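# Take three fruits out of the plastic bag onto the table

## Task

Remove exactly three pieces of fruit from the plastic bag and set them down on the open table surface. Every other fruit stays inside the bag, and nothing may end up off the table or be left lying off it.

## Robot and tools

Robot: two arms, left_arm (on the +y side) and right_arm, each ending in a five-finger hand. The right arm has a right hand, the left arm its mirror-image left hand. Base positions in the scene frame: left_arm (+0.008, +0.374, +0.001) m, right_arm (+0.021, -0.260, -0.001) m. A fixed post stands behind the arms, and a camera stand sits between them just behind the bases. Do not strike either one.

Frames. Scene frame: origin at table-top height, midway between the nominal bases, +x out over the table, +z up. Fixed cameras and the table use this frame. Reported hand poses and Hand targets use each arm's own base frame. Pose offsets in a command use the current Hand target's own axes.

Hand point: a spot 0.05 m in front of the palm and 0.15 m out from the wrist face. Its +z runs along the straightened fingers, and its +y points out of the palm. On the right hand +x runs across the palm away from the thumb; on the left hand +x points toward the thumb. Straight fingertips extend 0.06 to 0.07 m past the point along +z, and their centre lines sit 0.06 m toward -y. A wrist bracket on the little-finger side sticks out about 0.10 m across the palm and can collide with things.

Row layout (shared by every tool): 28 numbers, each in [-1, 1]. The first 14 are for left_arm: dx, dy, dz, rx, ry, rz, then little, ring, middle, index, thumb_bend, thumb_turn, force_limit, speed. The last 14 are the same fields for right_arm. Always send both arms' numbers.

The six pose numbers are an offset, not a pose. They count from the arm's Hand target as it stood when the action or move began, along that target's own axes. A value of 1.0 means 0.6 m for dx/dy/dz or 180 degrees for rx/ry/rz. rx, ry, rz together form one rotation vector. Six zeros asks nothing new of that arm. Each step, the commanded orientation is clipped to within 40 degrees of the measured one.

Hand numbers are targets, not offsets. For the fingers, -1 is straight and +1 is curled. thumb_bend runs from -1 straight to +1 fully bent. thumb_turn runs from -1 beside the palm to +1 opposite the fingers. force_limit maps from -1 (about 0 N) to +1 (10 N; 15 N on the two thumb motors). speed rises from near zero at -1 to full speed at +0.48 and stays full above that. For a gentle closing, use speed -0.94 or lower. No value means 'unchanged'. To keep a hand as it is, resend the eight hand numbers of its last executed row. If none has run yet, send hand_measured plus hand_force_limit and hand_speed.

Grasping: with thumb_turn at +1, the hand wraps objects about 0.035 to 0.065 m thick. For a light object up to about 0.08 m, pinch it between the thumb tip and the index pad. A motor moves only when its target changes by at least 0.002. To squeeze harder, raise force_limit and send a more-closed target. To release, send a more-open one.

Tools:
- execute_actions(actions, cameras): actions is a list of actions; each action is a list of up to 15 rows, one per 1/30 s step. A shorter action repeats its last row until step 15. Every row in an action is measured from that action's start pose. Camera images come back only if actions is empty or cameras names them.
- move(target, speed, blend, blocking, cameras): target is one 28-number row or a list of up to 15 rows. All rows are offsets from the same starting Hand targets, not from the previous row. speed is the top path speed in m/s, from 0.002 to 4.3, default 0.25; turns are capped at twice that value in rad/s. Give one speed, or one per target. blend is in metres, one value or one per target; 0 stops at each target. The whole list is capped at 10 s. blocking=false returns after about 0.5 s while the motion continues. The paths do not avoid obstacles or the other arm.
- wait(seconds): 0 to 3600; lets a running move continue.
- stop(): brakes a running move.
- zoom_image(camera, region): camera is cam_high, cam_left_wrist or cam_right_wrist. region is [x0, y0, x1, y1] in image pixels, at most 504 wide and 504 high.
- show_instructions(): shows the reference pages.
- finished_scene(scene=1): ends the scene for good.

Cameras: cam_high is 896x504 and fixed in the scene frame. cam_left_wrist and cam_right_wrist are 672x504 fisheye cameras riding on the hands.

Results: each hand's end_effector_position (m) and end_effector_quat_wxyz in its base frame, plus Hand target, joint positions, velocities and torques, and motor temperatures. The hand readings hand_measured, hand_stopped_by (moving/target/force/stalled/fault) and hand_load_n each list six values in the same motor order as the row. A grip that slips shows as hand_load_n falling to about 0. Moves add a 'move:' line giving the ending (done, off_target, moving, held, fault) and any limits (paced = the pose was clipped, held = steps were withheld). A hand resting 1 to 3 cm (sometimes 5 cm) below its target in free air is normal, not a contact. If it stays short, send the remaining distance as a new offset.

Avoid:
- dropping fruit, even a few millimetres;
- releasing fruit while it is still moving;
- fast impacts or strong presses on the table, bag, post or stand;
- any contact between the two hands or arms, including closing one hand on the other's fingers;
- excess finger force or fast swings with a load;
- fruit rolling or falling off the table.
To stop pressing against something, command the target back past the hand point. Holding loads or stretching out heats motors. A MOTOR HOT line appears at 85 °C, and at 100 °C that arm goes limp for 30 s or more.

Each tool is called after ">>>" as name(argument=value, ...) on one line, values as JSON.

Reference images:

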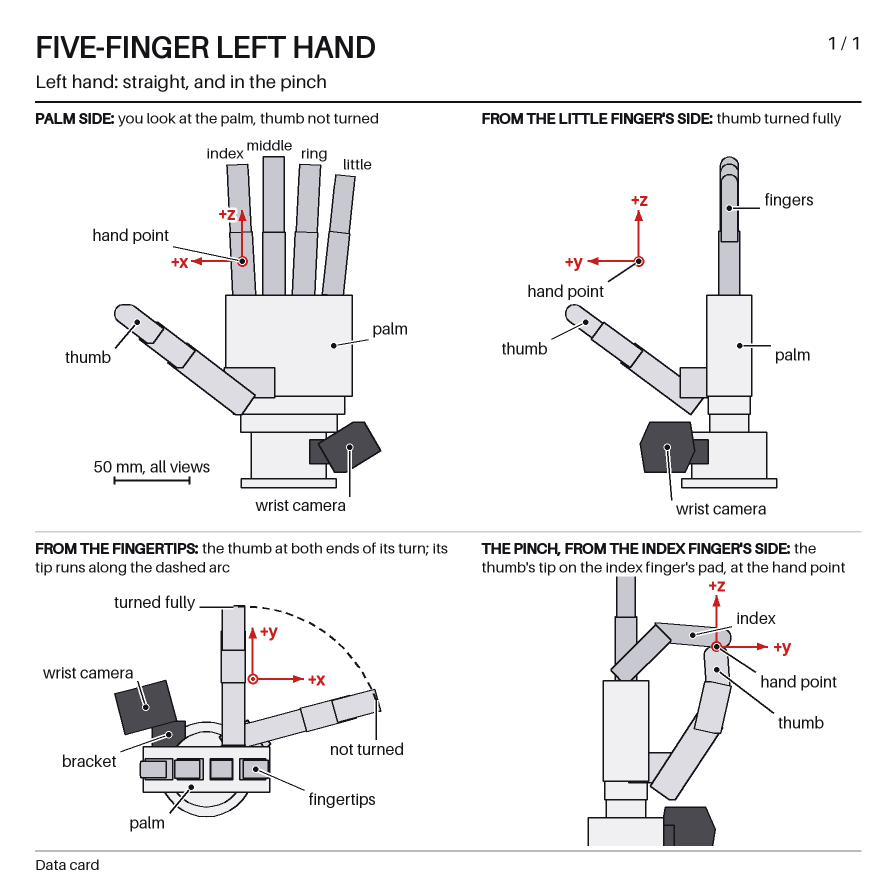

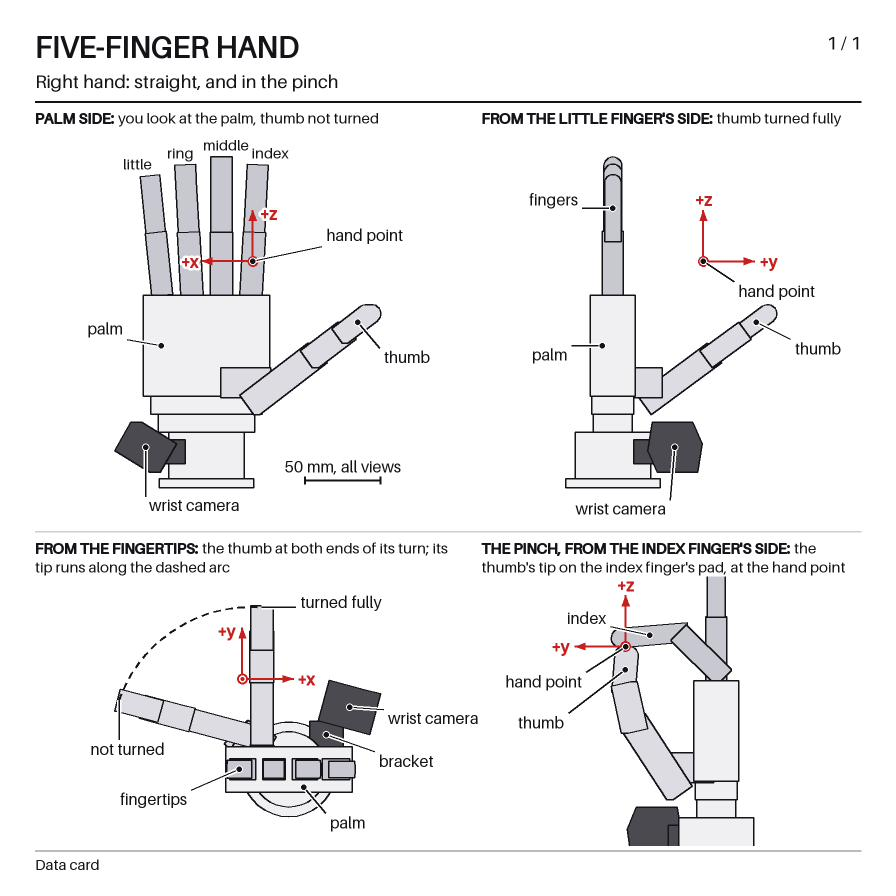

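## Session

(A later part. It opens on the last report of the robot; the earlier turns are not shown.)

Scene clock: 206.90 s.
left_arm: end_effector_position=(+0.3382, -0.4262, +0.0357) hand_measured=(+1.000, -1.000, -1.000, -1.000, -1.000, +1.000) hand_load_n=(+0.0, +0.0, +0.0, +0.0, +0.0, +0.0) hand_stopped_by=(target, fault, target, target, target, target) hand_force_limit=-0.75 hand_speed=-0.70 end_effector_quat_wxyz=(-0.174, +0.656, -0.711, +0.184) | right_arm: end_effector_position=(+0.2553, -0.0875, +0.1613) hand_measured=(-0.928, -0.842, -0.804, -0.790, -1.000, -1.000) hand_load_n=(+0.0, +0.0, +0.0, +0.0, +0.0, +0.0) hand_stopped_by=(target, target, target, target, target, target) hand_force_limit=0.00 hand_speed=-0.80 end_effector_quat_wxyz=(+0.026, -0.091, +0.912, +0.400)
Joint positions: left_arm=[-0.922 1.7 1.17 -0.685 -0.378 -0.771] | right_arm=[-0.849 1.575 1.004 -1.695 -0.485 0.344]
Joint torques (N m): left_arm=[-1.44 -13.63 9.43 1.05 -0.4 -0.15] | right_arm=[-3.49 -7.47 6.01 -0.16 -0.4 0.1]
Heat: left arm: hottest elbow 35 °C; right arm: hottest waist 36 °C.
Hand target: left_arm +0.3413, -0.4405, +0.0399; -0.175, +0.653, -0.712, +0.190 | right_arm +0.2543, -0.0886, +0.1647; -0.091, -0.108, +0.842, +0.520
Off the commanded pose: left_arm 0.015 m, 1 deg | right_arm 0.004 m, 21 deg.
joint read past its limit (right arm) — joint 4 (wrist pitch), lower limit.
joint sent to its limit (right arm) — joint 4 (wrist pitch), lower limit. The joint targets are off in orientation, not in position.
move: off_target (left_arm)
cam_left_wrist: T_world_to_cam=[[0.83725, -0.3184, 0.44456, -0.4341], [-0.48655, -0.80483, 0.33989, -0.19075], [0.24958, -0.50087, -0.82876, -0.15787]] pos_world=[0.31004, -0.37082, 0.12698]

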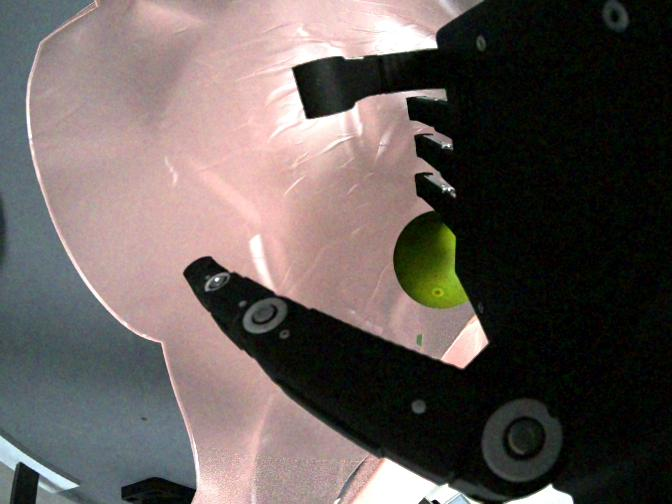

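>>> move(target=[[0,-0.0583,-0.101,0,0,0, 1,-1,-1,-1,-1,1,-0.75,-0.7, 0,0,0,0,0,0, -1,-1,-1,-1,-1,-1,0,-0.8],[0.0842,-0.1165,-0.0809,0,-0.0833,-0.1443, 1,-1,-1,-1,-1,1,-0.75,-0.7, 0,0,0,0,0,0, -1,-1,-1,-1,-1,-1,0,-0.8]], speed=[0.07,0.08], blend=[0.01,0], cameras=["cam_left_wrist","cam_high"])

Scene clock: 213.67 s.
left_arm: end_effector_position=(+0.3709, -0.4794, +0.1116) hand_measured=(+1.000, -1.000, -1.000, -1.000, -1.000, +1.000) hand_load_n=(-0.5, +0.0, +0.0, +0.0, +0.0, +0.0) hand_stopped_by=(target, fault, target, target, target, target) hand_force_limit=-0.75 hand_speed=-0.70 end_effector_quat_wxyz=(-0.219, +0.815, -0.521, +0.129) | right_arm: end_effector_position=(+0.2553, -0.0875, +0.1613) hand_measured=(-0.928, -0.842, -0.804, -0.790, -1.000, -1.000) hand_load_n=(+0.0, +0.0, +0.0, +0.0, +0.0, +0.0) hand_stopped_by=(target, target, target, target, target, target) hand_force_limit=0.00 hand_speed=-0.80 end_effector_quat_wxyz=(+0.026, -0.091, +0.912, +0.400)
Joint positions: left_arm=[-0.974 1.86 1.623 -1.264 -0.508 -1.388] | right_arm=[-0.849 1.575 1.004 -1.695 -0.485 0.344]
Joint torques (N m): left_arm=[-1.26 -16.38 10 0.57 -0.59 -0.17] | right_arm=[-4.25 -6.83 5.72 -0.28 -0.47 0.1]
Heat: left arm: hottest elbow 35 °C; right arm: hottest waist 36 °C.
Hand target: left_arm +0.3732, -0.4939, +0.1169; -0.218, +0.815, -0.518, +0.138 | right_arm +0.2543, -0.0886, +0.1647; -0.091, -0.108, +0.842, +0.520
Off the commanded pose: left_arm 0.016 m, 1 deg | right_arm 0.004 m, 21 deg.
joint read past its limit (right arm) — joint 4 (wrist pitch), lower limit.
joint sent to its limit (right arm) — joint 4 (wrist pitch), lower limit. The joint targets are off in orientation, not in position.
move: off_target (left_arm)
cam_left_wrist: T_world_to_cam=[[0.88767, 0.13221, 0.44108, -0.31453], [-0.02293, -0.94401, 0.32912, -0.48091], [0.4599, -0.30226, -0.83494, -0.1119]] pos_world=[0.31963, -0.44622, 0.20358]
Images, in order (width x height): cam_high 896x504, cam_left_wrist 672x504.

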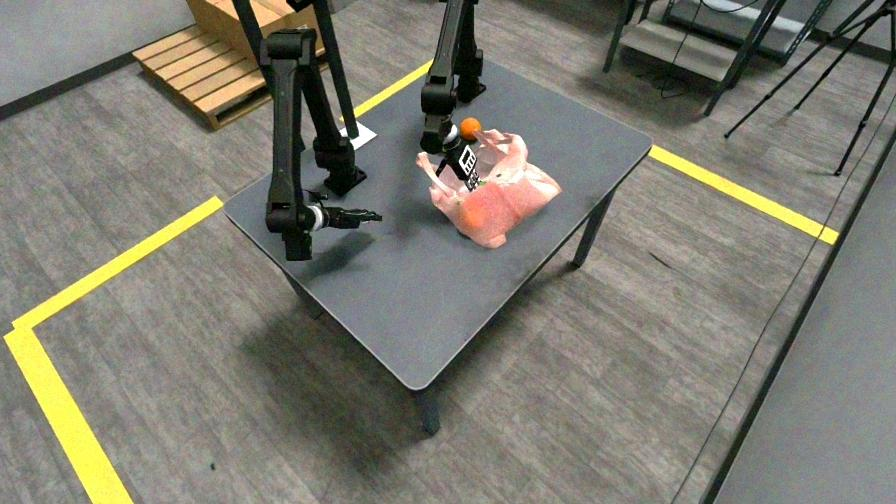

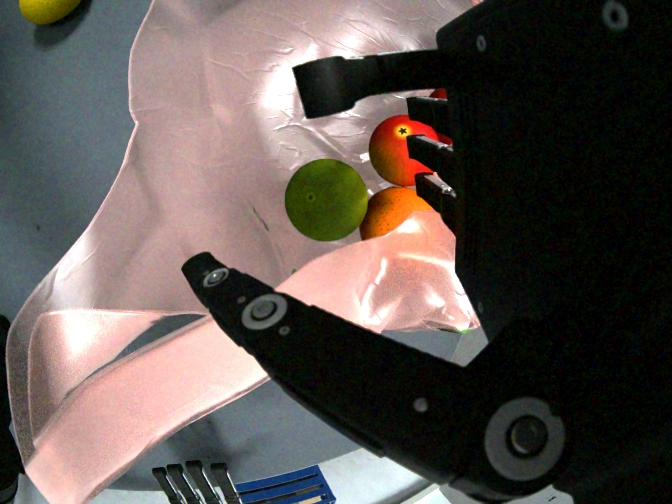

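>>> move(target=[[0.0172,0.0141,-0.0082,0,0,0, 1,-1,-0.85,-1,-1,1,-0.75,-0.7, 0,0,0,0,0,0, -1,-1,-1,-1,-1,-1,0,-0.8],[0.0172,0.0475,0.0496,0,0,0, 1,-1,-0.85,-1,-1,1,-0.75,-0.7, 0,0,0,0,0,0, -1,-1,-1,-1,-1,-1,0,-0.8]], speed=[0.05,0.05], cameras=["cam_left_wrist"])

Scene clock: 217.03 s.
left_arm: end_effector_position=(+0.3697, -0.4993, +0.0868) hand_measured=(+1.000, -1.000, -0.850, -1.000, -1.000, +1.000) hand_load_n=(+0.0, +0.0, +0.0, +0.0, +0.0, +0.0) hand_stopped_by=(target, fault, target, target, target, target) hand_force_limit=-0.75 hand_speed=-0.70 end_effector_quat_wxyz=(-0.218, +0.816, -0.518, +0.134) | right_arm: end_effector_position=(+0.2553, -0.0875, +0.1613) hand_measured=(-0.928, -0.842, -0.804, -0.790, -1.000, -1.000) hand_load_n=(+0.0, +0.0, +0.0, +0.0, +0.0, +0.0) hand_stopped_by=(target, target, target, target, target, target) hand_force_limit=0.00 hand_speed=-0.80 end_effector_quat_wxyz=(+0.026, -0.091, +0.912, +0.400)
Joint positions: left_arm=[-0.997 1.913 1.634 -1.224 -0.514 -1.419] | right_arm=[-0.849 1.575 1.004 -1.695 -0.485 0.344]
Joint torques (N m): left_arm=[-1.08 -17.26 7.28 1.58 -0.47 -0.16] | right_arm=[-4.84 -7.53 6.12 -0.05 -0.44 0.08]
Heat: left arm: hottest elbow 35 °C; right arm: hottest waist 36 °C.
Hand target: left_arm +0.3687, -0.5074, +0.0769; -0.218, +0.815, -0.518, +0.138 | right_arm +0.2543, -0.0886, +0.1647; -0.091, -0.108, +0.842, +0.520
Off the commanded pose: left_arm 0.013 m, 0 deg | right_arm 0.004 m, 21 deg.
joint read past its limit (right arm) — joint 4 (wrist pitch), lower limit.
joint sent to its limit (right arm) — joint 4 (wrist pitch), lower limit. The joint targets are off in orientation, not in position.
move: off_target (left_arm)
cam_left_wrist: T_world_to_cam=[[0.8825, 0.13971, 0.44907, -0.2948], [-0.02202, -0.94154, 0.33619, -0.49123], [0.46979, -0.30658, -0.82783, -0.14453]] pos_world=[0.31725, -0.46563, 0.17788]

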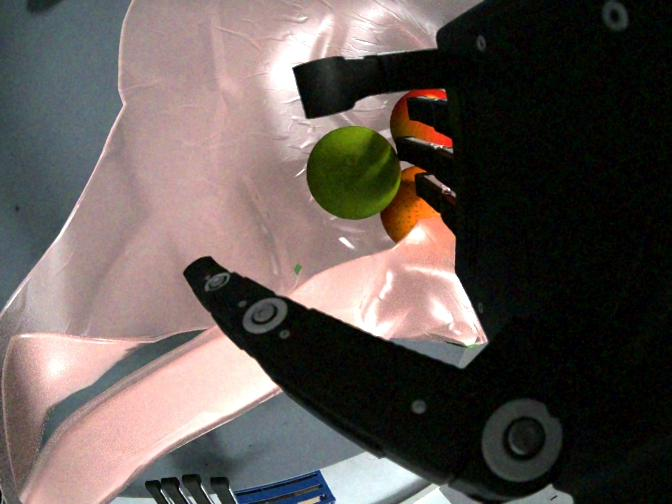

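>>> zoom_image(camera="cam_left_wrist", region=[290, 70, 490, 270])

Scaled by 2.520 from the camera's image (finer frame: 960x720).

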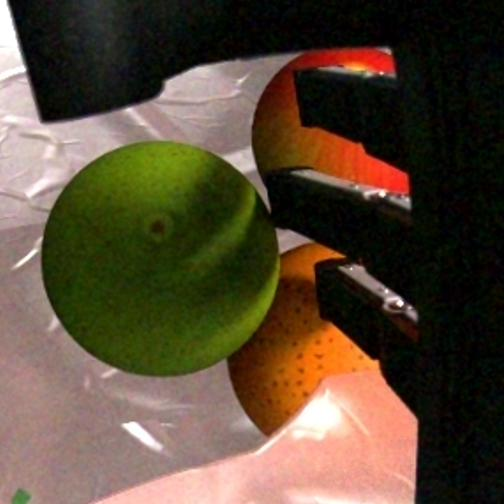

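>>> move(target=[[-0.0172,-0.0083,-0.0144,0,0,0, 1,-1,-0.85,-1,-1,1,-0.75,-0.7, 0,0,0,0,0,0, -1,-1,-1,-1,-1,-1,0,-0.8]], speed=0.04, cameras=["cam_left_wrist"])

>>> zoom_image(camera="cam_left_wrist", region=[290, 70, 490, 270])

Scene clock: 219.00 s.
left_arm: end_effector_position=(+0.3649, -0.4919, +0.0776) hand_measured=(+1.000, -1.000, -0.850, -1.000, -1.000, +1.000) hand_load_n=(+0.0, +0.0, +0.5, +0.0, +0.0, +0.0) hand_stopped_by=(target, fault, target, target, target, target) hand_force_limit=-0.75 hand_speed=-0.70 end_effector_quat_wxyz=(-0.223, +0.815, -0.520, +0.124) | right_arm: end_effector_position=(+0.2553, -0.0875, +0.1613) hand_measured=(-0.928, -0.842, -0.804, -0.790, -1.000, -1.000) hand_load_n=(+0.0, +0.0, +0.0, +0.0, +0.0, +0.0) hand_stopped_by=(target, target, target, target, target, target) hand_force_limit=0.00 hand_speed=-0.80 end_effector_quat_wxyz=(+0.026, -0.091, +0.912, +0.400)
Joint positions: left_arm=[-0.997 1.913 1.611 -1.224 -0.514 -1.419] | right_arm=[-0.849 1.575 1.004 -1.695 -0.485 0.344]
Joint torques (N m): left_arm=[-0.85 -19.6 7.16 1.25 -0.41 -0.13] | right_arm=[-5.01 -7.36 5.86 -0.31 -0.39 0.07]
Heat: left arm: hottest elbow 35 °C; right arm: hottest waist 36 °C.
Hand target: left_arm +0.3643, -0.4980, +0.0868; -0.219, +0.815, -0.518, +0.138 | right_arm +0.2543, -0.0886, +0.1647; -0.091, -0.108, +0.842, +0.520
Off the commanded pose: left_arm 0.011 m, 2 deg | right_arm 0.004 m, 21 deg.
joint read past its limit (right arm) — joint 4 (wrist pitch), lower limit.
joint sent to its limit (right arm) — joint 4 (wrist pitch), lower limit. The joint targets are off in orientation, not in position.
move: off_target (left_arm)
cam_left_wrist: T_world_to_cam=[[0.88804, 0.13118, 0.44065, -0.29307], [-0.01796, -0.94781, 0.31834, -0.48447], [0.45941, -0.29061, -0.83934, -0.1351]] pos_world=[0.31363, -0.46, 0.16997]

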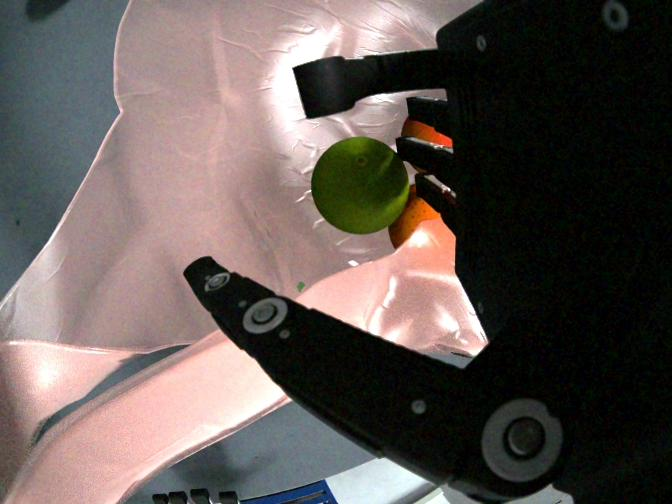

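Scaled by 2.520 from the camera's image (finer frame: 960x720).

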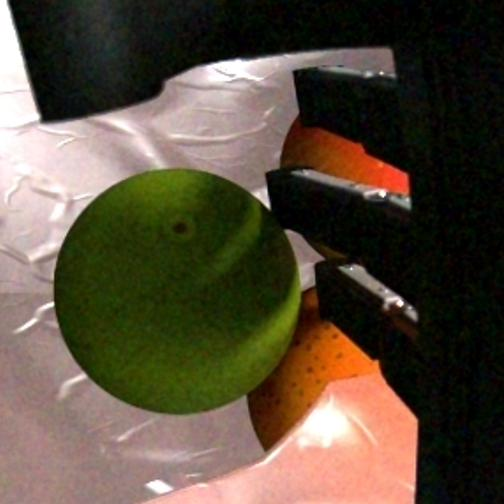

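>>> move(target=[[0,0.0208,0.0361,0,0,0, 1,-1,-0.85,-1,-1,1,-0.75,-0.7, 0,0,0,0,0,0, -1,-1,-1,-1,-1,-1,0,-0.8]], speed=0.04, cameras=["cam_left_wrist"])

>>> zoom_image(camera="cam_left_wrist", region=[290, 70, 490, 270])

Scene clock: 220.47 s.
left_arm: end_effector_position=(+0.3642, -0.4908, +0.0640) hand_measured=(+1.000, -1.000, -0.850, -1.000, -1.000, +1.000) hand_load_n=(+0.0, +0.0, +0.0, +0.0, +0.0, +0.0) hand_stopped_by=(target, fault, target, target, target, target) hand_force_limit=-0.75 hand_speed=-0.70 end_effector_quat_wxyz=(-0.221, +0.816, -0.519, +0.130) | right_arm: end_effector_position=(+0.2553, -0.0875, +0.1613) hand_measured=(-0.928, -0.842, -0.804, -0.790, -1.000, -1.000) hand_load_n=(+0.0, +0.0, +0.0, +0.0, +0.0, +0.0) hand_stopped_by=(target, target, target, target, target, target) hand_force_limit=0.00 hand_speed=-0.80 end_effector_quat_wxyz=(+0.026, -0.091, +0.912, +0.400)
Joint positions: left_arm=[-0.997 1.913 1.572 -1.173 -0.514 -1.419] | right_arm=[-0.849 1.575 1.004 -1.695 -0.485 0.344]
Joint torques (N m): left_arm=[-1.08 -18.08 7.15 1.57 -0.42 -0.13] | right_arm=[-4.37 -7.36 5.97 0.03 -0.41 0.15]
Heat: left arm: hottest elbow 35 °C; right arm: hottest waist 36 °C.
Hand target: left_arm +0.3643, -0.4981, +0.0619; -0.218, +0.815, -0.518, +0.138 | right_arm +0.2543, -0.0886, +0.1647; -0.091, -0.108, +0.842, +0.520
Off the commanded pose: left_arm 0.008 m, 1 deg | right_arm 0.004 m, 21 deg.
joint read past its limit (right arm) — joint 4 (wrist pitch), lower limit.
joint sent to its limit (right arm) — joint 4 (wrist pitch), lower limit. The joint targets are off in orientation, not in position.
move: done
cam_left_wrist: T_world_to_cam=[[0.88513, 0.13565, 0.44513, -0.28367], [-0.02008, -0.94454, 0.32777, -0.47741], [0.46491, -0.29906, -0.83332, -0.15237]] pos_world=[0.31234, -0.45802, 0.15578]

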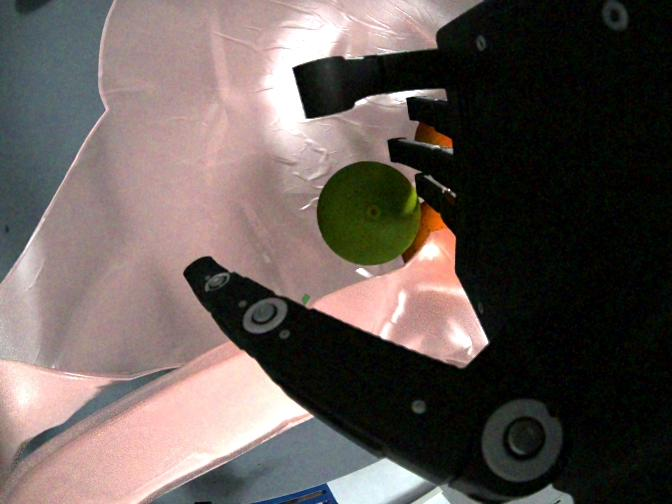

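Scaled by 2.520 from the camera's image (finer frame: 960x720).

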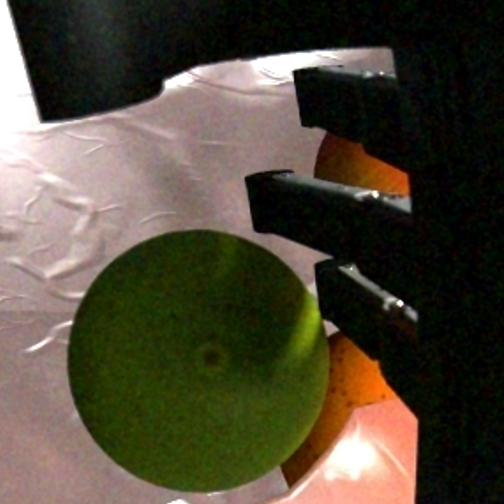

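>>> move(target=[[0,0.0167,0.0289,0,0,0, 1,-1,-0.85,-1,-1,1,-0.75,-0.7, 0,0,0,0,0,0, -1,-1,-1,-1,-1,-1,0,-0.8]], speed=0.04, cameras=["cam_left_wrist"])

>>> zoom_image(camera="cam_left_wrist", region=[290, 70, 490, 270])

Scene clock: 221.93 s.
left_arm: end_effector_position=(+0.3648, -0.4918, +0.0521) hand_measured=(+1.000, -1.000, -0.850, -1.000, -1.000, +1.000) hand_load_n=(+0.0, +0.0, +0.5, +0.0, +0.0, +0.0) hand_stopped_by=(target, fault, target, target, target, target) hand_force_limit=-0.75 hand_speed=-0.70 end_effector_quat_wxyz=(-0.218, +0.816, -0.518, +0.136) | right_arm: end_effector_position=(+0.2553, -0.0875, +0.1613) hand_measured=(-0.928, -0.842, -0.804, -0.790, -1.000, -1.000) hand_load_n=(+0.0, +0.0, +0.0, +0.0, +0.0, +0.0) hand_stopped_by=(target, target, target, target, target, target) hand_force_limit=0.00 hand_speed=-0.80 end_effector_quat_wxyz=(+0.026, -0.091, +0.912, +0.400)
Joint positions: left_arm=[-0.997 1.918 1.545 -1.127 -0.514 -1.419] | right_arm=[-0.849 1.575 1.004 -1.695 -0.485 0.344]
Joint torques (N m): left_arm=[-1.03 -16.85 7.08 1.54 -0.41 -0.12] | right_arm=[-3.49 -7.3 5.85 -0.28 -0.4 0.11]
Heat: left arm: hottest elbow 35 °C; right arm: hottest waist 36 °C.
Hand target: left_arm +0.3643, -0.4981, +0.0418; -0.218, +0.815, -0.518, +0.138 | right_arm +0.2543, -0.0886, +0.1647; -0.091, -0.108, +0.842, +0.520
Off the commanded pose: left_arm 0.012 m, 0 deg | right_arm 0.004 m, 21 deg.
joint read past its limit (right arm) — joint 4 (wrist pitch), lower limit.
joint sent to its limit (right arm) — joint 4 (wrist pitch), lower limit. The joint targets are off in orientation, not in position.
move: off_target (left_arm)
cam_left_wrist: T_world_to_cam=[[0.88172, 0.1409, 0.45025, -0.27522], [-0.02264, -0.94062, 0.3387, -0.47214], [0.47124, -0.30883, -0.82617, -0.17036]] pos_world=[0.31225, -0.45794, 0.14308]

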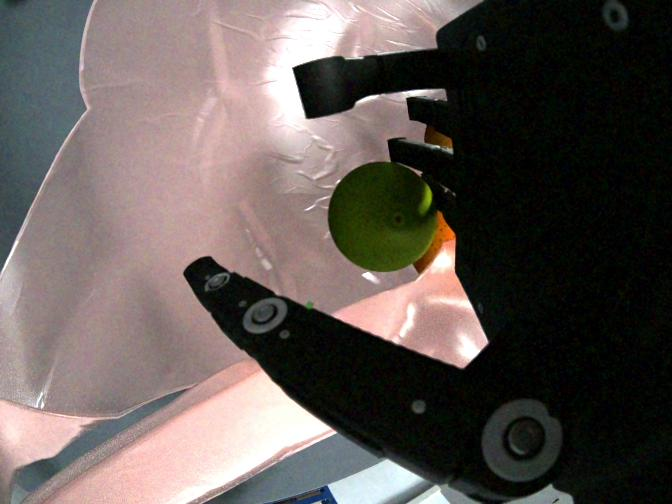

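Scaled by 2.520 from the camera's image (finer frame: 960x720).

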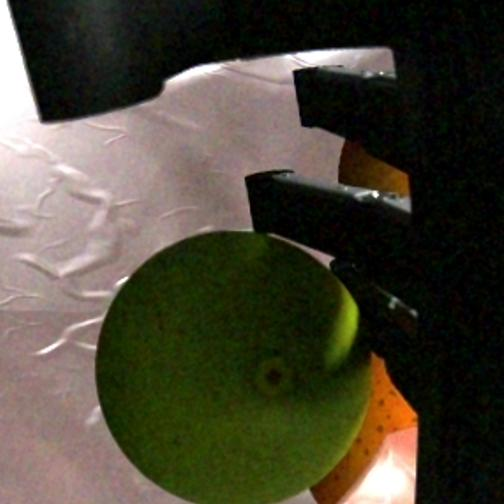

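>>> move(target=[[0,0.0289,-0.0167,0,0,0, 1,-1,-0.85,-1,-1,1,-0.75,-0.7, 0,0,0,0,0,0, -1,-1,-1,-1,-1,-1,0,-0.8],[0.025,0.0433,-0.025,0,0,0, 1,-1,-0.95,-1,-1,1,-0.75,-0.7, 0,0,0,0,0,0, -1,-1,-1,-1,-1,-1,0,-0.8]], speed=0.04, cameras=["cam_left_wrist"])

>>> zoom_image(camera="cam_left_wrist", region=[290, 70, 490, 270])

Scene clock: 225.33 s.
left_arm: end_effector_position=(+0.3468, -0.5114, +0.0452) hand_measured=(+1.000, -1.000, -0.950, -1.000, -1.000, +1.000) hand_load_n=(+0.0, +0.0, +0.0, +0.0, +0.0, +0.0) hand_stopped_by=(target, fault, target, target, target, target) hand_force_limit=-0.75 hand_speed=-0.70 end_effector_quat_wxyz=(-0.218, +0.818, -0.514, +0.138) | right_arm: end_effector_position=(+0.2553, -0.0875, +0.1613) hand_measured=(-0.928, -0.842, -0.804, -0.790, -1.000, -1.000) hand_load_n=(+0.5, +0.5, +0.0, +0.0, +0.0, +0.0) hand_stopped_by=(target, target, target, target, target, target) hand_force_limit=0.00 hand_speed=-0.80 end_effector_quat_wxyz=(+0.026, -0.091, +0.912, +0.400)
Joint positions: left_arm=[-1.042 1.945 1.568 -1.147 -0.52 -1.48] | right_arm=[-0.849 1.575 1.004 -1.695 -0.485 0.344]
Joint torques (N m): left_arm=[-1.61 -16.5 9.17 0.51 -0.32 -0.12] | right_arm=[-4.72 -7.65 6.11 -0.29 -0.38 0.16]
Heat: left arm: hottest elbow 35 °C; right arm: hottest waist 36 °C.
Hand target: left_arm +0.3435, -0.5244, +0.0417; -0.219, +0.815, -0.518, +0.138 | right_arm +0.2543, -0.0886, +0.1647; -0.091, -0.108, +0.842, +0.520
Off the commanded pose: left_arm 0.014 m, 1 deg | right_arm 0.004 m, 21 deg.
joint read past its limit (right arm) — joint 4 (wrist pitch), lower limit.
joint sent to its limit (right arm) — joint 4 (wrist pitch), lower limit. The joint targets are off in orientation, not in position.
move: off_target (left_arm); target 2's new numbers were sent with left_arm's hand 0.014 m and 1 deg from that target
cam_left_wrist: T_world_to_cam=[[0.87813, 0.1492, 0.45456, -0.24811], [-0.01711, -0.93972, 0.34151, -0.49017], [0.47812, -0.30767, -0.82265, -0.17564]] pos_world=[0.29346, -0.47764, 0.13569]

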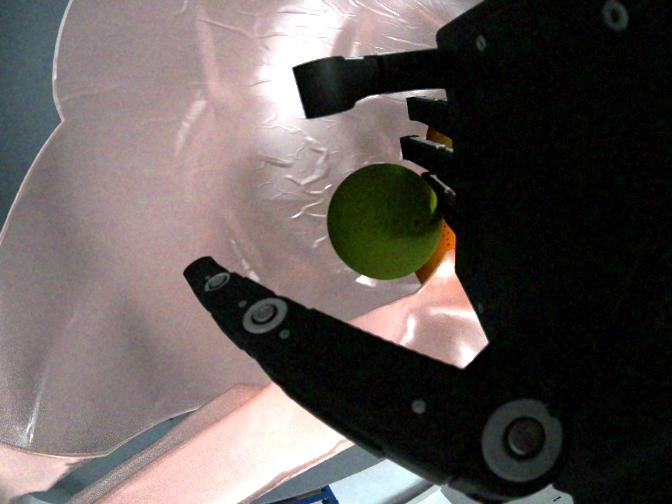

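Scaled by 2.520 from the camera's image (finer frame: 960x720).

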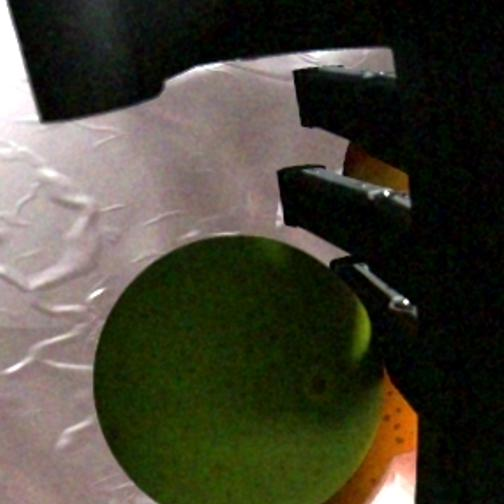

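>>> move(target=[[0.0333,-0.0087,0.005,0,0,0, 1,-1,-0.95,-1,-1,1,-0.75,-0.7, 0,0,0,0,0,0, -1,-1,-1,-1,-1,-1,0,-0.8]], speed=0.04, cameras=["cam_left_wrist"])

>>> zoom_image(camera="cam_left_wrist", region=[290, 70, 490, 270])

Scene clock: 226.97 s.
left_arm: end_effector_position=(+0.3570, -0.5289, +0.0434) hand_measured=(+1.000, -1.000, -0.950, -1.000, -1.000, +1.000) hand_load_n=(+0.0, +0.0, +0.0, +0.0, +0.0, +0.0) hand_stopped_by=(target, fault, target, target, target, target) hand_force_limit=-0.75 hand_speed=-0.70 end_effector_quat_wxyz=(-0.219, +0.818, -0.514, +0.137) | right_arm: end_effector_position=(+0.2553, -0.0875, +0.1613) hand_measured=(-0.928, -0.842, -0.804, -0.790, -1.000, -1.000) hand_load_n=(+0.0, +0.0, +0.0, +0.0, +0.0, +0.0) hand_stopped_by=(target, target, target, target, target, target) hand_force_limit=0.00 hand_speed=-0.80 end_effector_quat_wxyz=(+0.026, -0.091, +0.912, +0.400)
Joint positions: left_arm=[-1.042 1.998 1.647 -1.175 -0.52 -1.48] | right_arm=[-0.849 1.575 1.004 -1.695 -0.485 0.344]
Joint torques (N m): left_arm=[-1.08 -17.49 9.48 0.55 -0.31 -0.03] | right_arm=[-4.13 -6.65 5.89 -0.12 -0.39 0.11]
Heat: left arm: hottest elbow 35 °C; right arm: hottest waist 35 °C.
Hand target: left_arm +0.3574, -0.5399, +0.0418; -0.219, +0.815, -0.518, +0.138 | right_arm +0.2543, -0.0886, +0.1647; -0.091, -0.108, +0.842, +0.520
Off the commanded pose: left_arm 0.011 m, 1 deg | right_arm 0.004 m, 21 deg.
joint read past its limit (right arm) — joint 4 (wrist pitch), lower limit.
joint sent to its limit (right arm) — joint 4 (wrist pitch), lower limit. The joint targets are off in orientation, not in position.
move: off_target (left_arm)
cam_left_wrist: T_world_to_cam=[[0.87842, 0.14867, 0.45418, -0.2541], [-0.01692, -0.94011, 0.34045, -0.50609], [0.4776, -0.30674, -0.82329, -0.1866]] pos_world=[0.30376, -0.49524, 0.13409]

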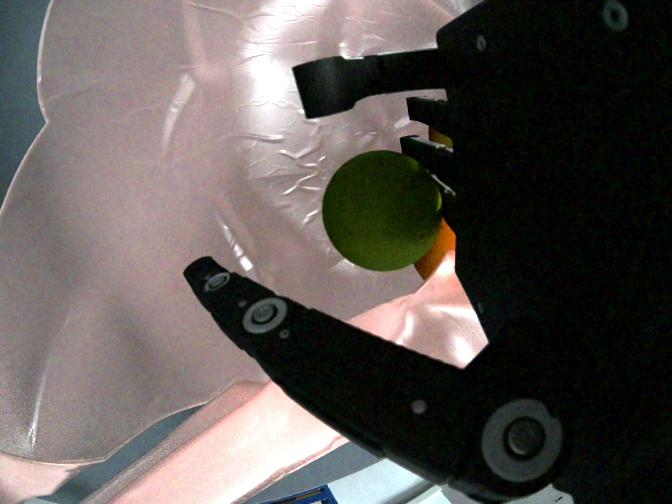

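Scaled by 2.520 from the camera's image (finer frame: 960x720).

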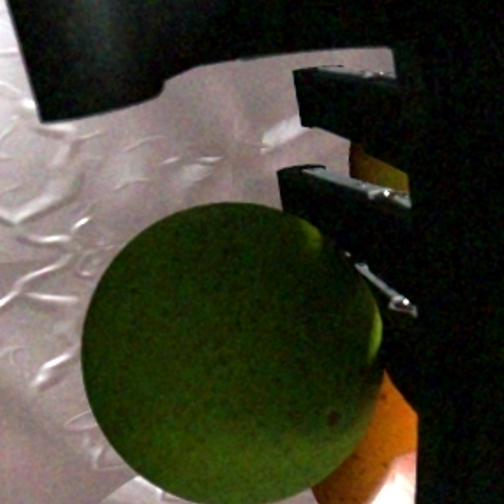

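>>> move(target=[[0.0217,0,0,0,0,0, 1,-1,-0.95,-1,-1,1,-0.75,-0.7, 0,0,0,0,0,0, -1,-1,-1,-1,-1,-1,0,-0.8],[0.0217,0,0,0,0,0, 1,-1,-0.7,-0.6,-0.5,1,-0.5,-0.8, 0,0,0,0,0,0, -1,-1,-1,-1,-1,-1,0,-0.8]], speed=0.04, cameras=["cam_left_wrist"])

>>> zoom_image(camera="cam_left_wrist", region=[290, 70, 490, 270])

Scene clock: 230.67 s.
left_arm: end_effector_position=(+0.3640, -0.5408, +0.0441) hand_measured=(+1.000, -1.000, -0.700, -0.600, -0.500, +1.000) hand_load_n=(+0.0, +0.0, +0.5, +0.0, +0.0, +0.0) hand_stopped_by=(target, fault, target, target, target, target) hand_force_limit=-0.50 hand_speed=-0.80 end_effector_quat_wxyz=(-0.219, +0.818, -0.514, +0.137) | right_arm: end_effector_position=(+0.2553, -0.0875, +0.1613) hand_measured=(-0.928, -0.842, -0.804, -0.790, -1.000, -1.000) hand_load_n=(+0.0, +0.0, +0.0, +0.0, +0.0, +0.0) hand_stopped_by=(target, target, target, target, target, target) hand_force_limit=0.00 hand_speed=-0.80 end_effector_quat_wxyz=(+0.026, -0.091, +0.912, +0.400)
Joint positions: left_arm=[-1.042 2.033 1.705 -1.198 -0.52 -1.48] | right_arm=[-0.849 1.575 1.004 -1.695 -0.485 0.344]
Joint torques (N m): left_arm=[-1.14 -18.26 9.31 0.58 -0.27 -0.04] | right_arm=[-3.9 -7.24 5.96 -0.1 -0.47 0.09]
Heat: left arm: hottest elbow 35 °C; right arm: hottest waist 35 °C.
Hand target: left_arm +0.3629, -0.5517, +0.0416; -0.219, +0.815, -0.518, +0.138 | right_arm +0.2543, -0.0886, +0.1647; -0.091, -0.108, +0.842, +0.520
Off the commanded pose: left_arm 0.011 m, 1 deg | right_arm 0.004 m, 21 deg.
joint read past its limit (right arm) — joint 4 (wrist pitch), lower limit.
joint sent to its limit (right arm) — joint 4 (wrist pitch), lower limit. The joint targets are off in orientation, not in position.
move: off_target (left_arm); target 2's new numbers were sent with left_arm's hand 0.012 m and 1 deg from that target
cam_left_wrist: T_world_to_cam=[[0.87837, 0.14881, 0.45423, -0.25868], [-0.01692, -0.94002, 0.34068, -0.51735], [0.47768, -0.30693, -0.82317, -0.19323]] pos_world=[0.31076, -0.50714, 0.13469]

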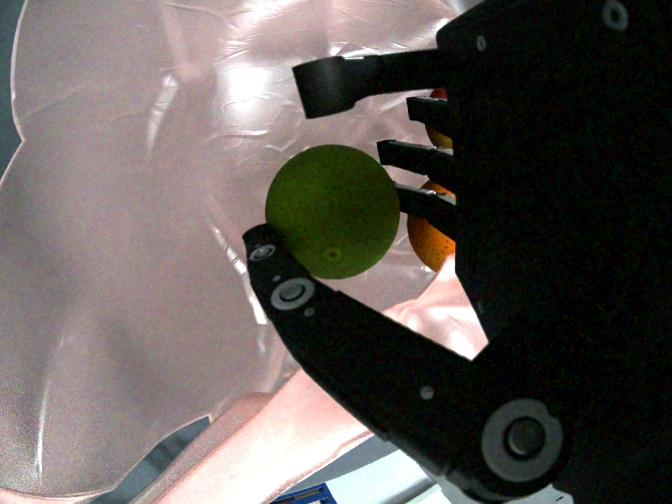

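Scaled by 2.520 from the camera's image (finer frame: 960x720).

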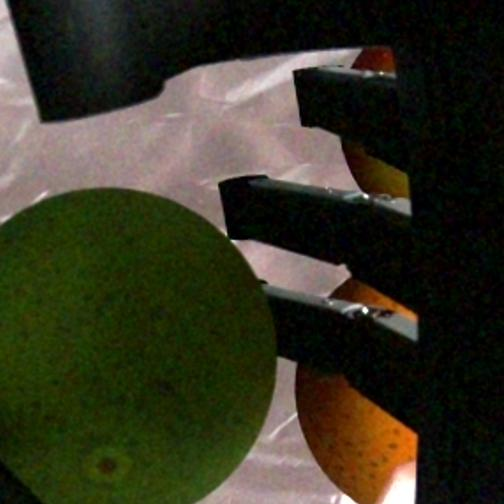

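>>> move(target=[[0,0,0,0,0,0, 1,-1,-0.7,-0.6,0.4,1,-0.6,-0.9, 0,0,0,0,0,0, -1,-1,-1,-1,-1,-1,0,-0.8]], speed=0.04, cameras=["cam_left_wrist"])

Scene clock: 234.53 s.
left_arm: end_effector_position=(+0.3640, -0.5408, +0.0441) hand_measured=(+1.000, -1.000, -0.700, -0.600, -0.224, +1.000) hand_load_n=(+0.0, +0.0, +1.0, +2.0, +2.5, +0.0) hand_stopped_by=(target, fault, target, target, force, target) hand_force_limit=-0.60 hand_speed=-0.90 end_effector_quat_wxyz=(-0.219, +0.818, -0.514, +0.137) | right_arm: end_effector_position=(+0.2553, -0.0875, +0.1613) hand_measured=(-0.928, -0.842, -0.804, -0.790, -1.000, -1.000) hand_load_n=(+0.0, +0.0, +0.0, +0.0, +0.0, +0.0) hand_stopped_by=(target, target, target, target, target, target) hand_force_limit=0.00 hand_speed=-0.80 end_effector_quat_wxyz=(+0.026, -0.091, +0.912, +0.400)
Joint positions: left_arm=[-1.042 2.033 1.705 -1.198 -0.52 -1.48] | right_arm=[-0.849 1.575 1.004 -1.695 -0.485 0.344]
Joint torques (N m): left_arm=[-1.08 -18.2 9.31 0.5 -0.28 -0.06] | right_arm=[-3.84 -7.06 5.98 0.09 -0.45 0.09]
Heat: left arm: hottest elbow 35 °C; right arm: hottest waist 35 °C.
Hand target: left_arm +0.3629, -0.5517, +0.0416; -0.219, +0.815, -0.518, +0.138 | right_arm +0.2543, -0.0886, +0.1647; -0.091, -0.108, +0.842, +0.520
Off the commanded pose: left_arm 0.011 m, 1 deg | right_arm 0.004 m, 21 deg.
joint read past its limit (right arm) — joint 4 (wrist pitch), lower limit.
joint sent to its limit (right arm) — joint 4 (wrist pitch), lower limit. The joint targets are off in orientation, not in position.
move: done
cam_left_wrist: T_world_to_cam=[[0.87837, 0.14881, 0.45423, -0.25868], [-0.01692, -0.94002, 0.34068, -0.51735], [0.47768, -0.30693, -0.82317, -0.19323]] pos_world=[0.31076, -0.50714, 0.13469]

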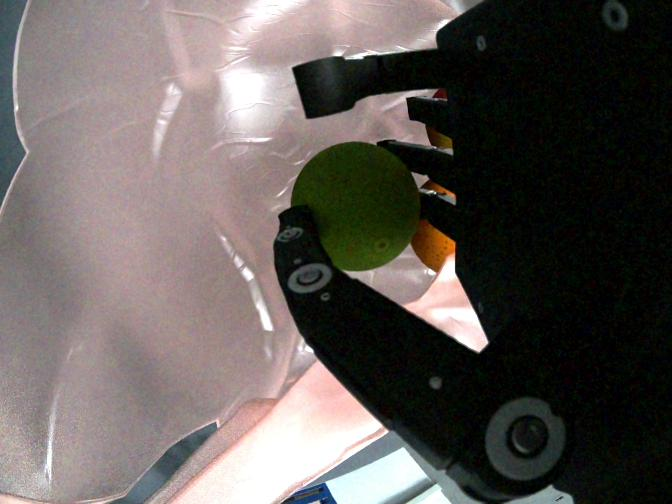

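>>> move(target=[[0,-0.0653,-0.1131,0,0,0, 1,-1,-0.7,-0.6,0.4,1,-0.6,-0.9, 0,0,0,0,0,0, -1,-1,-1,-1,-1,-1,0,-0.8]], speed=0.06, cameras=["cam_left_wrist","cam_high"])

Scene clock: 237.17 s.
left_arm: end_effector_position=(+0.3622, -0.5378, +0.0911) hand_measured=(+1.000, -1.000, -0.700, -0.600, -0.224, +1.000) hand_load_n=(+0.0, +0.0, +0.0, +2.0, +3.0, +0.0) hand_stopped_by=(target, fault, target, target, force, target) hand_force_limit=-0.60 hand_speed=-0.90 end_effector_quat_wxyz=(-0.230, +0.815, -0.519, +0.115) | right_arm: end_effector_position=(+0.2553, -0.0875, +0.1613) hand_measured=(-0.928, -0.842, -0.804, -0.790, -1.000, -1.000) hand_load_n=(+0.0, +0.0, +0.0, +0.0, +0.0, +0.0) hand_stopped_by=(target, target, target, target, target, target) hand_force_limit=0.00 hand_speed=-0.80 end_effector_quat_wxyz=(+0.026, -0.091, +0.912, +0.400)
Joint positions: left_arm=[-1.042 2.026 1.826 -1.377 -0.52 -1.48] | right_arm=[-0.849 1.575 1.004 -1.695 -0.485 0.344]
Joint torques (N m): left_arm=[-1.14 -21.83 9.84 0.43 -0.27 -0.04] | right_arm=[-4.84 -7.3 5.91 -0.44 -0.4 0.1]
Heat: left arm: hottest elbow 35 °C; right arm: hottest waist 35 °C.
Hand target: left_arm +0.3630, -0.5518, +0.1203; -0.218, +0.815, -0.518, +0.139 | right_arm +0.2543, -0.0886, +0.1647; -0.091, -0.108, +0.842, +0.520
Off the commanded pose: left_arm 0.032 m, 3 deg | right_arm 0.004 m, 21 deg.
joint read past its limit (right arm) — joint 4 (wrist pitch), lower limit.
joint sent to its limit (right arm) — joint 4 (wrist pitch), lower limit. The joint targets are off in orientation, not in position.
move: off_target (left_arm)
cam_left_wrist: T_world_to_cam=[[0.89001, 0.12884, 0.43737, -0.29232], [-0.00866, -0.9543, 0.29873, -0.53748], [0.45587, -0.26965, -0.84822, -0.12242]] pos_world=[0.31132, -0.50827, 0.18457]
Images, in order (width x height): cam_high 896x504, cam_left_wrist 672x504.

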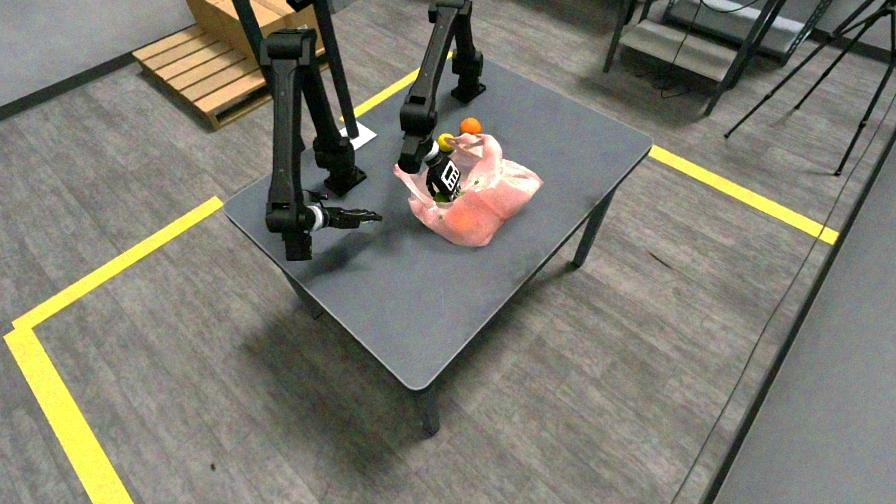

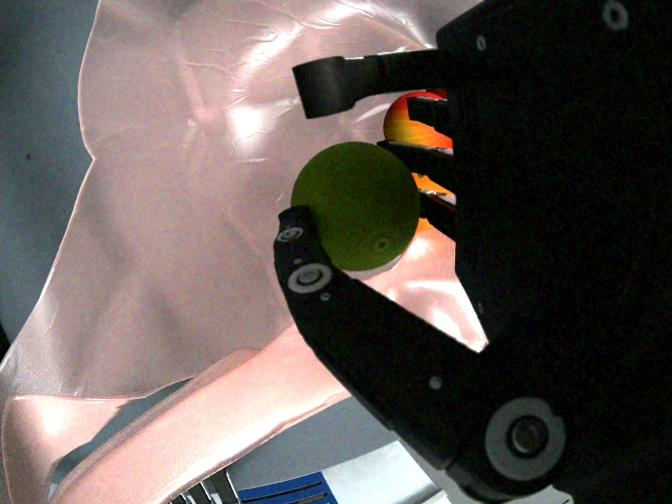

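>>> execute_actions(actions=[])

Scene clock: 237.73 s.
left_arm: end_effector_position=(+0.3622, -0.5378, +0.0911) hand_measured=(+1.000, -1.000, -0.700, -0.600, -0.224, +1.000) hand_load_n=(+0.0, +0.0, +0.0, +2.0, +3.0, +0.0) hand_stopped_by=(target, fault, target, target, force, target) hand_force_limit=-0.60 hand_speed=-0.90 end_effector_quat_wxyz=(-0.230, +0.815, -0.519, +0.115) | right_arm: end_effector_position=(+0.2553, -0.0875, +0.1613) hand_measured=(-0.928, -0.842, -0.804, -0.790, -1.000, -1.000) hand_load_n=(+0.0, +0.0, +0.5, +0.0, +0.0, +0.0) hand_stopped_by=(target, target, target, target, target, target) hand_force_limit=0.00 hand_speed=-0.80 end_effector_quat_wxyz=(+0.026, -0.091, +0.912, +0.400)
Joint positions: left_arm=[-1.042 2.026 1.826 -1.377 -0.52 -1.48] | right_arm=[-0.849 1.575 1.004 -1.695 -0.485 0.344]
Joint velocities: within noise
Joint torques (N m): left_arm=[-1.2 -21.77 9.89 0.51 -0.28 -0.04] | right_arm=[-4.6 -7.77 6 0.03 -0.44 0.12]
Motor temperatures (°C): left_arm=[24 30 35 33 30 24] | right_arm=[35 26 34 27 29 33]
Heat: left arm: hottest elbow 35 °C; right arm: hottest waist 35 °C.
Hand target: left_arm +0.3630, -0.5518, +0.1203; -0.218, +0.815, -0.518, +0.139 | right_arm +0.2543, -0.0886, +0.1647; -0.091, -0.108, +0.842, +0.520
Off the commanded pose: left_arm 0.032 m, 3 deg | right_arm 0.004 m, 21 deg.
joint read past its limit (right arm) — joint 4 (wrist pitch), lower limit.
camera_calibration:
cam_left_wrist: T_world_to_cam=[[0.89001, 0.12884, 0.43737, -0.29232], [-0.00866, -0.9543, 0.29873, -0.53748], [0.45587, -0.26965, -0.84822, -0.12242]] pos_world=[0.31132, -0.50827, 0.18457]
cam_right_wrist: T_world_to_cam=[[-0.45132, 0.61524, 0.64637, 0.06206], [0.78443, -0.07178, 0.61605, -0.30237], [0.42542, 0.78506, -0.45022, 0.14949]] pos_world=[0.2016, -0.17725, 0.21347]

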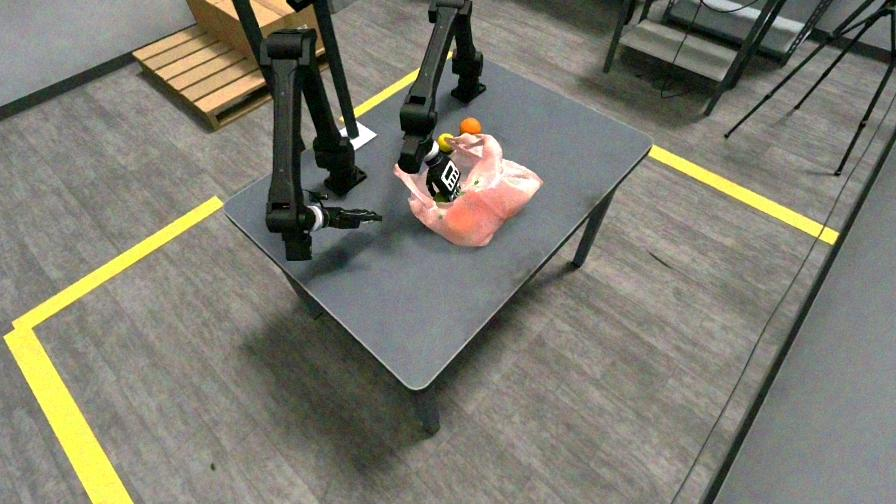

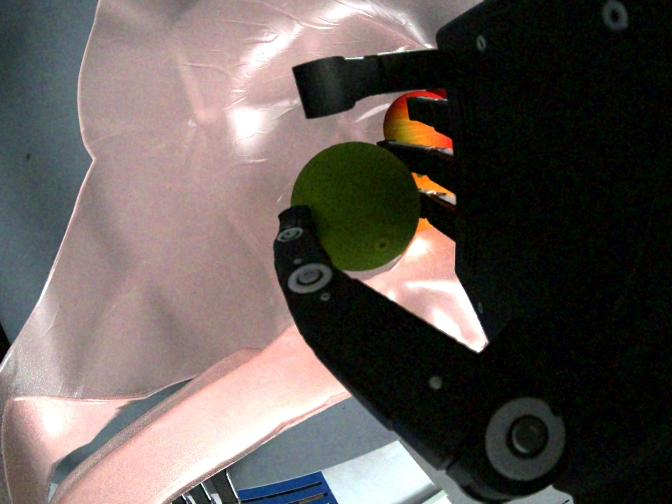

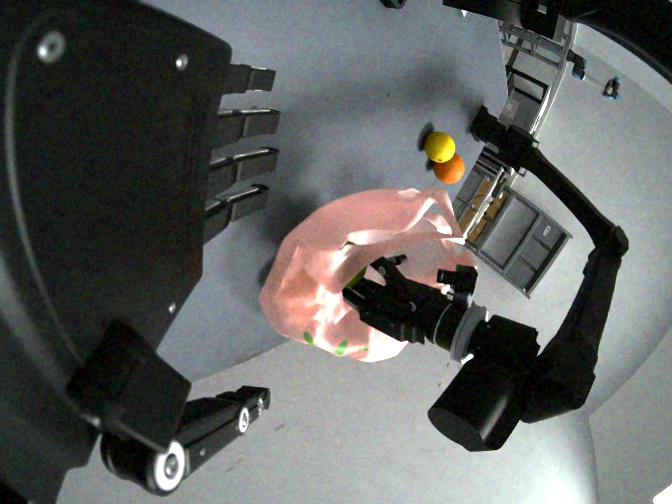

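>>> move(target=[[-0.128,0.128,-0.074,0,0.0417,0.0722,1,-1,-0.7,-0.6,0.4,1,-0.6,-0.9,0,0,0,0,0,0,-1,-1,-1,-1,-1,-1,0,-0.8],[-0.350,0.196,-0.113,0,0.0833,0.1443,1,-1,-0.7,-0.6,0.4,1,-0.6,-0.9,0,0,0,0,0,0,-1,-1,-1,-1,-1,-1,0,-0.8]], speed=0.08, blend=[0.03,0], cameras=["cam_high","cam_left_wrist"])

Scene clock: 242.73 s.
left_arm: end_effector_position=(+0.1540, -0.4118, +0.1128) hand_measured=(+1.000, -1.000, -0.700, -0.600, -0.224, +1.000) hand_load_n=(+0.0, +0.0, -0.5, +2.0, +3.0, +0.0) hand_stopped_by=(target, fault, target, target, force, target) hand_force_limit=-0.60 hand_speed=-0.90 end_effector_quat_wxyz=(-0.182, +0.661, -0.707, +0.174) | right_arm: end_effector_position=(+0.2553, -0.0875, +0.1613) hand_measured=(-0.928, -0.842, -0.804, -0.790, -1.000, -1.000) hand_load_n=(+0.0, +0.0, +0.0, +0.0, +0.0, +0.0) hand_stopped_by=(target, target, target, target, target, target) hand_force_limit=0.00 hand_speed=-0.80 end_effector_quat_wxyz=(+0.026, -0.091, +0.912, +0.400)
Joint positions: left_arm=[-1.282 1.412 1.066 -1.061 -0.485 -1.175] | right_arm=[-0.849 1.575 1.004 -1.695 -0.485 0.344]
Joint torques (N m): left_arm=[-1.32 -12.04 7.34 1.77 -0.23 0.12] | right_arm=[-5.01 -8.18 5.85 -0.1 -0.42 0.15]
Heat: left arm: hottest elbow 35 °C; right arm: hottest waist 35 °C.
Hand target: left_arm +0.1508, -0.4192, +0.1202; -0.175, +0.653, -0.712, +0.190 | right_arm +0.2543, -0.0886, +0.1647; -0.091, -0.108, +0.842, +0.520
Off the commanded pose: left_arm 0.011 m, 2 deg | right_arm 0.004 m, 21 deg.
joint read past its limit (right arm) — joint 4 (wrist pitch), lower limit.
joint sent to its limit (right arm) — joint 4 (wrist pitch), lower limit. The joint targets are off in orientation, not in position.
move: off_target (left_arm)
cam_left_wrist: T_world_to_cam=[[0.84451, -0.31112, 0.4359, -0.30668], [-0.4694, -0.82186, 0.3228, -0.30265], [0.25782, -0.47722, -0.84011, -0.03107]] pos_world=[0.12494, -0.35898, 0.20527]

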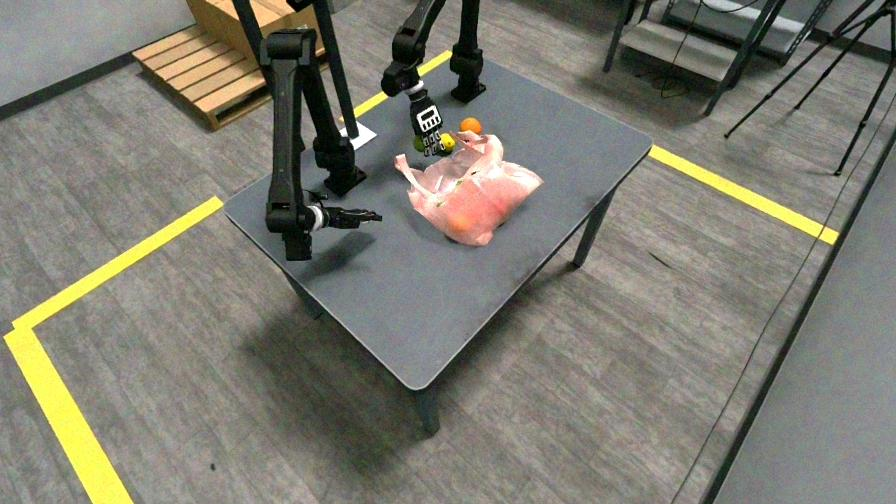

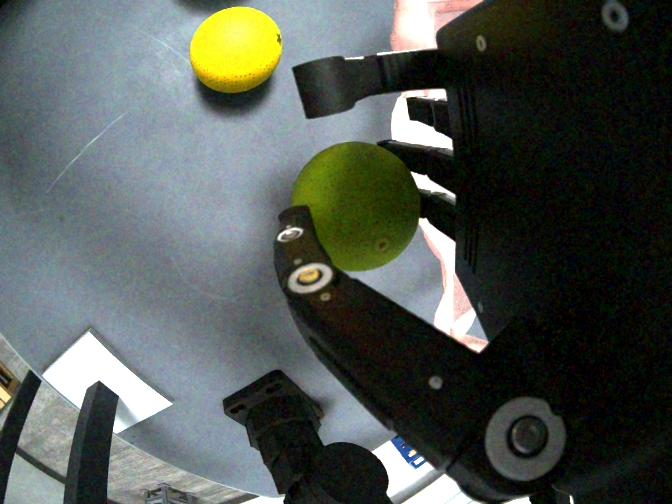

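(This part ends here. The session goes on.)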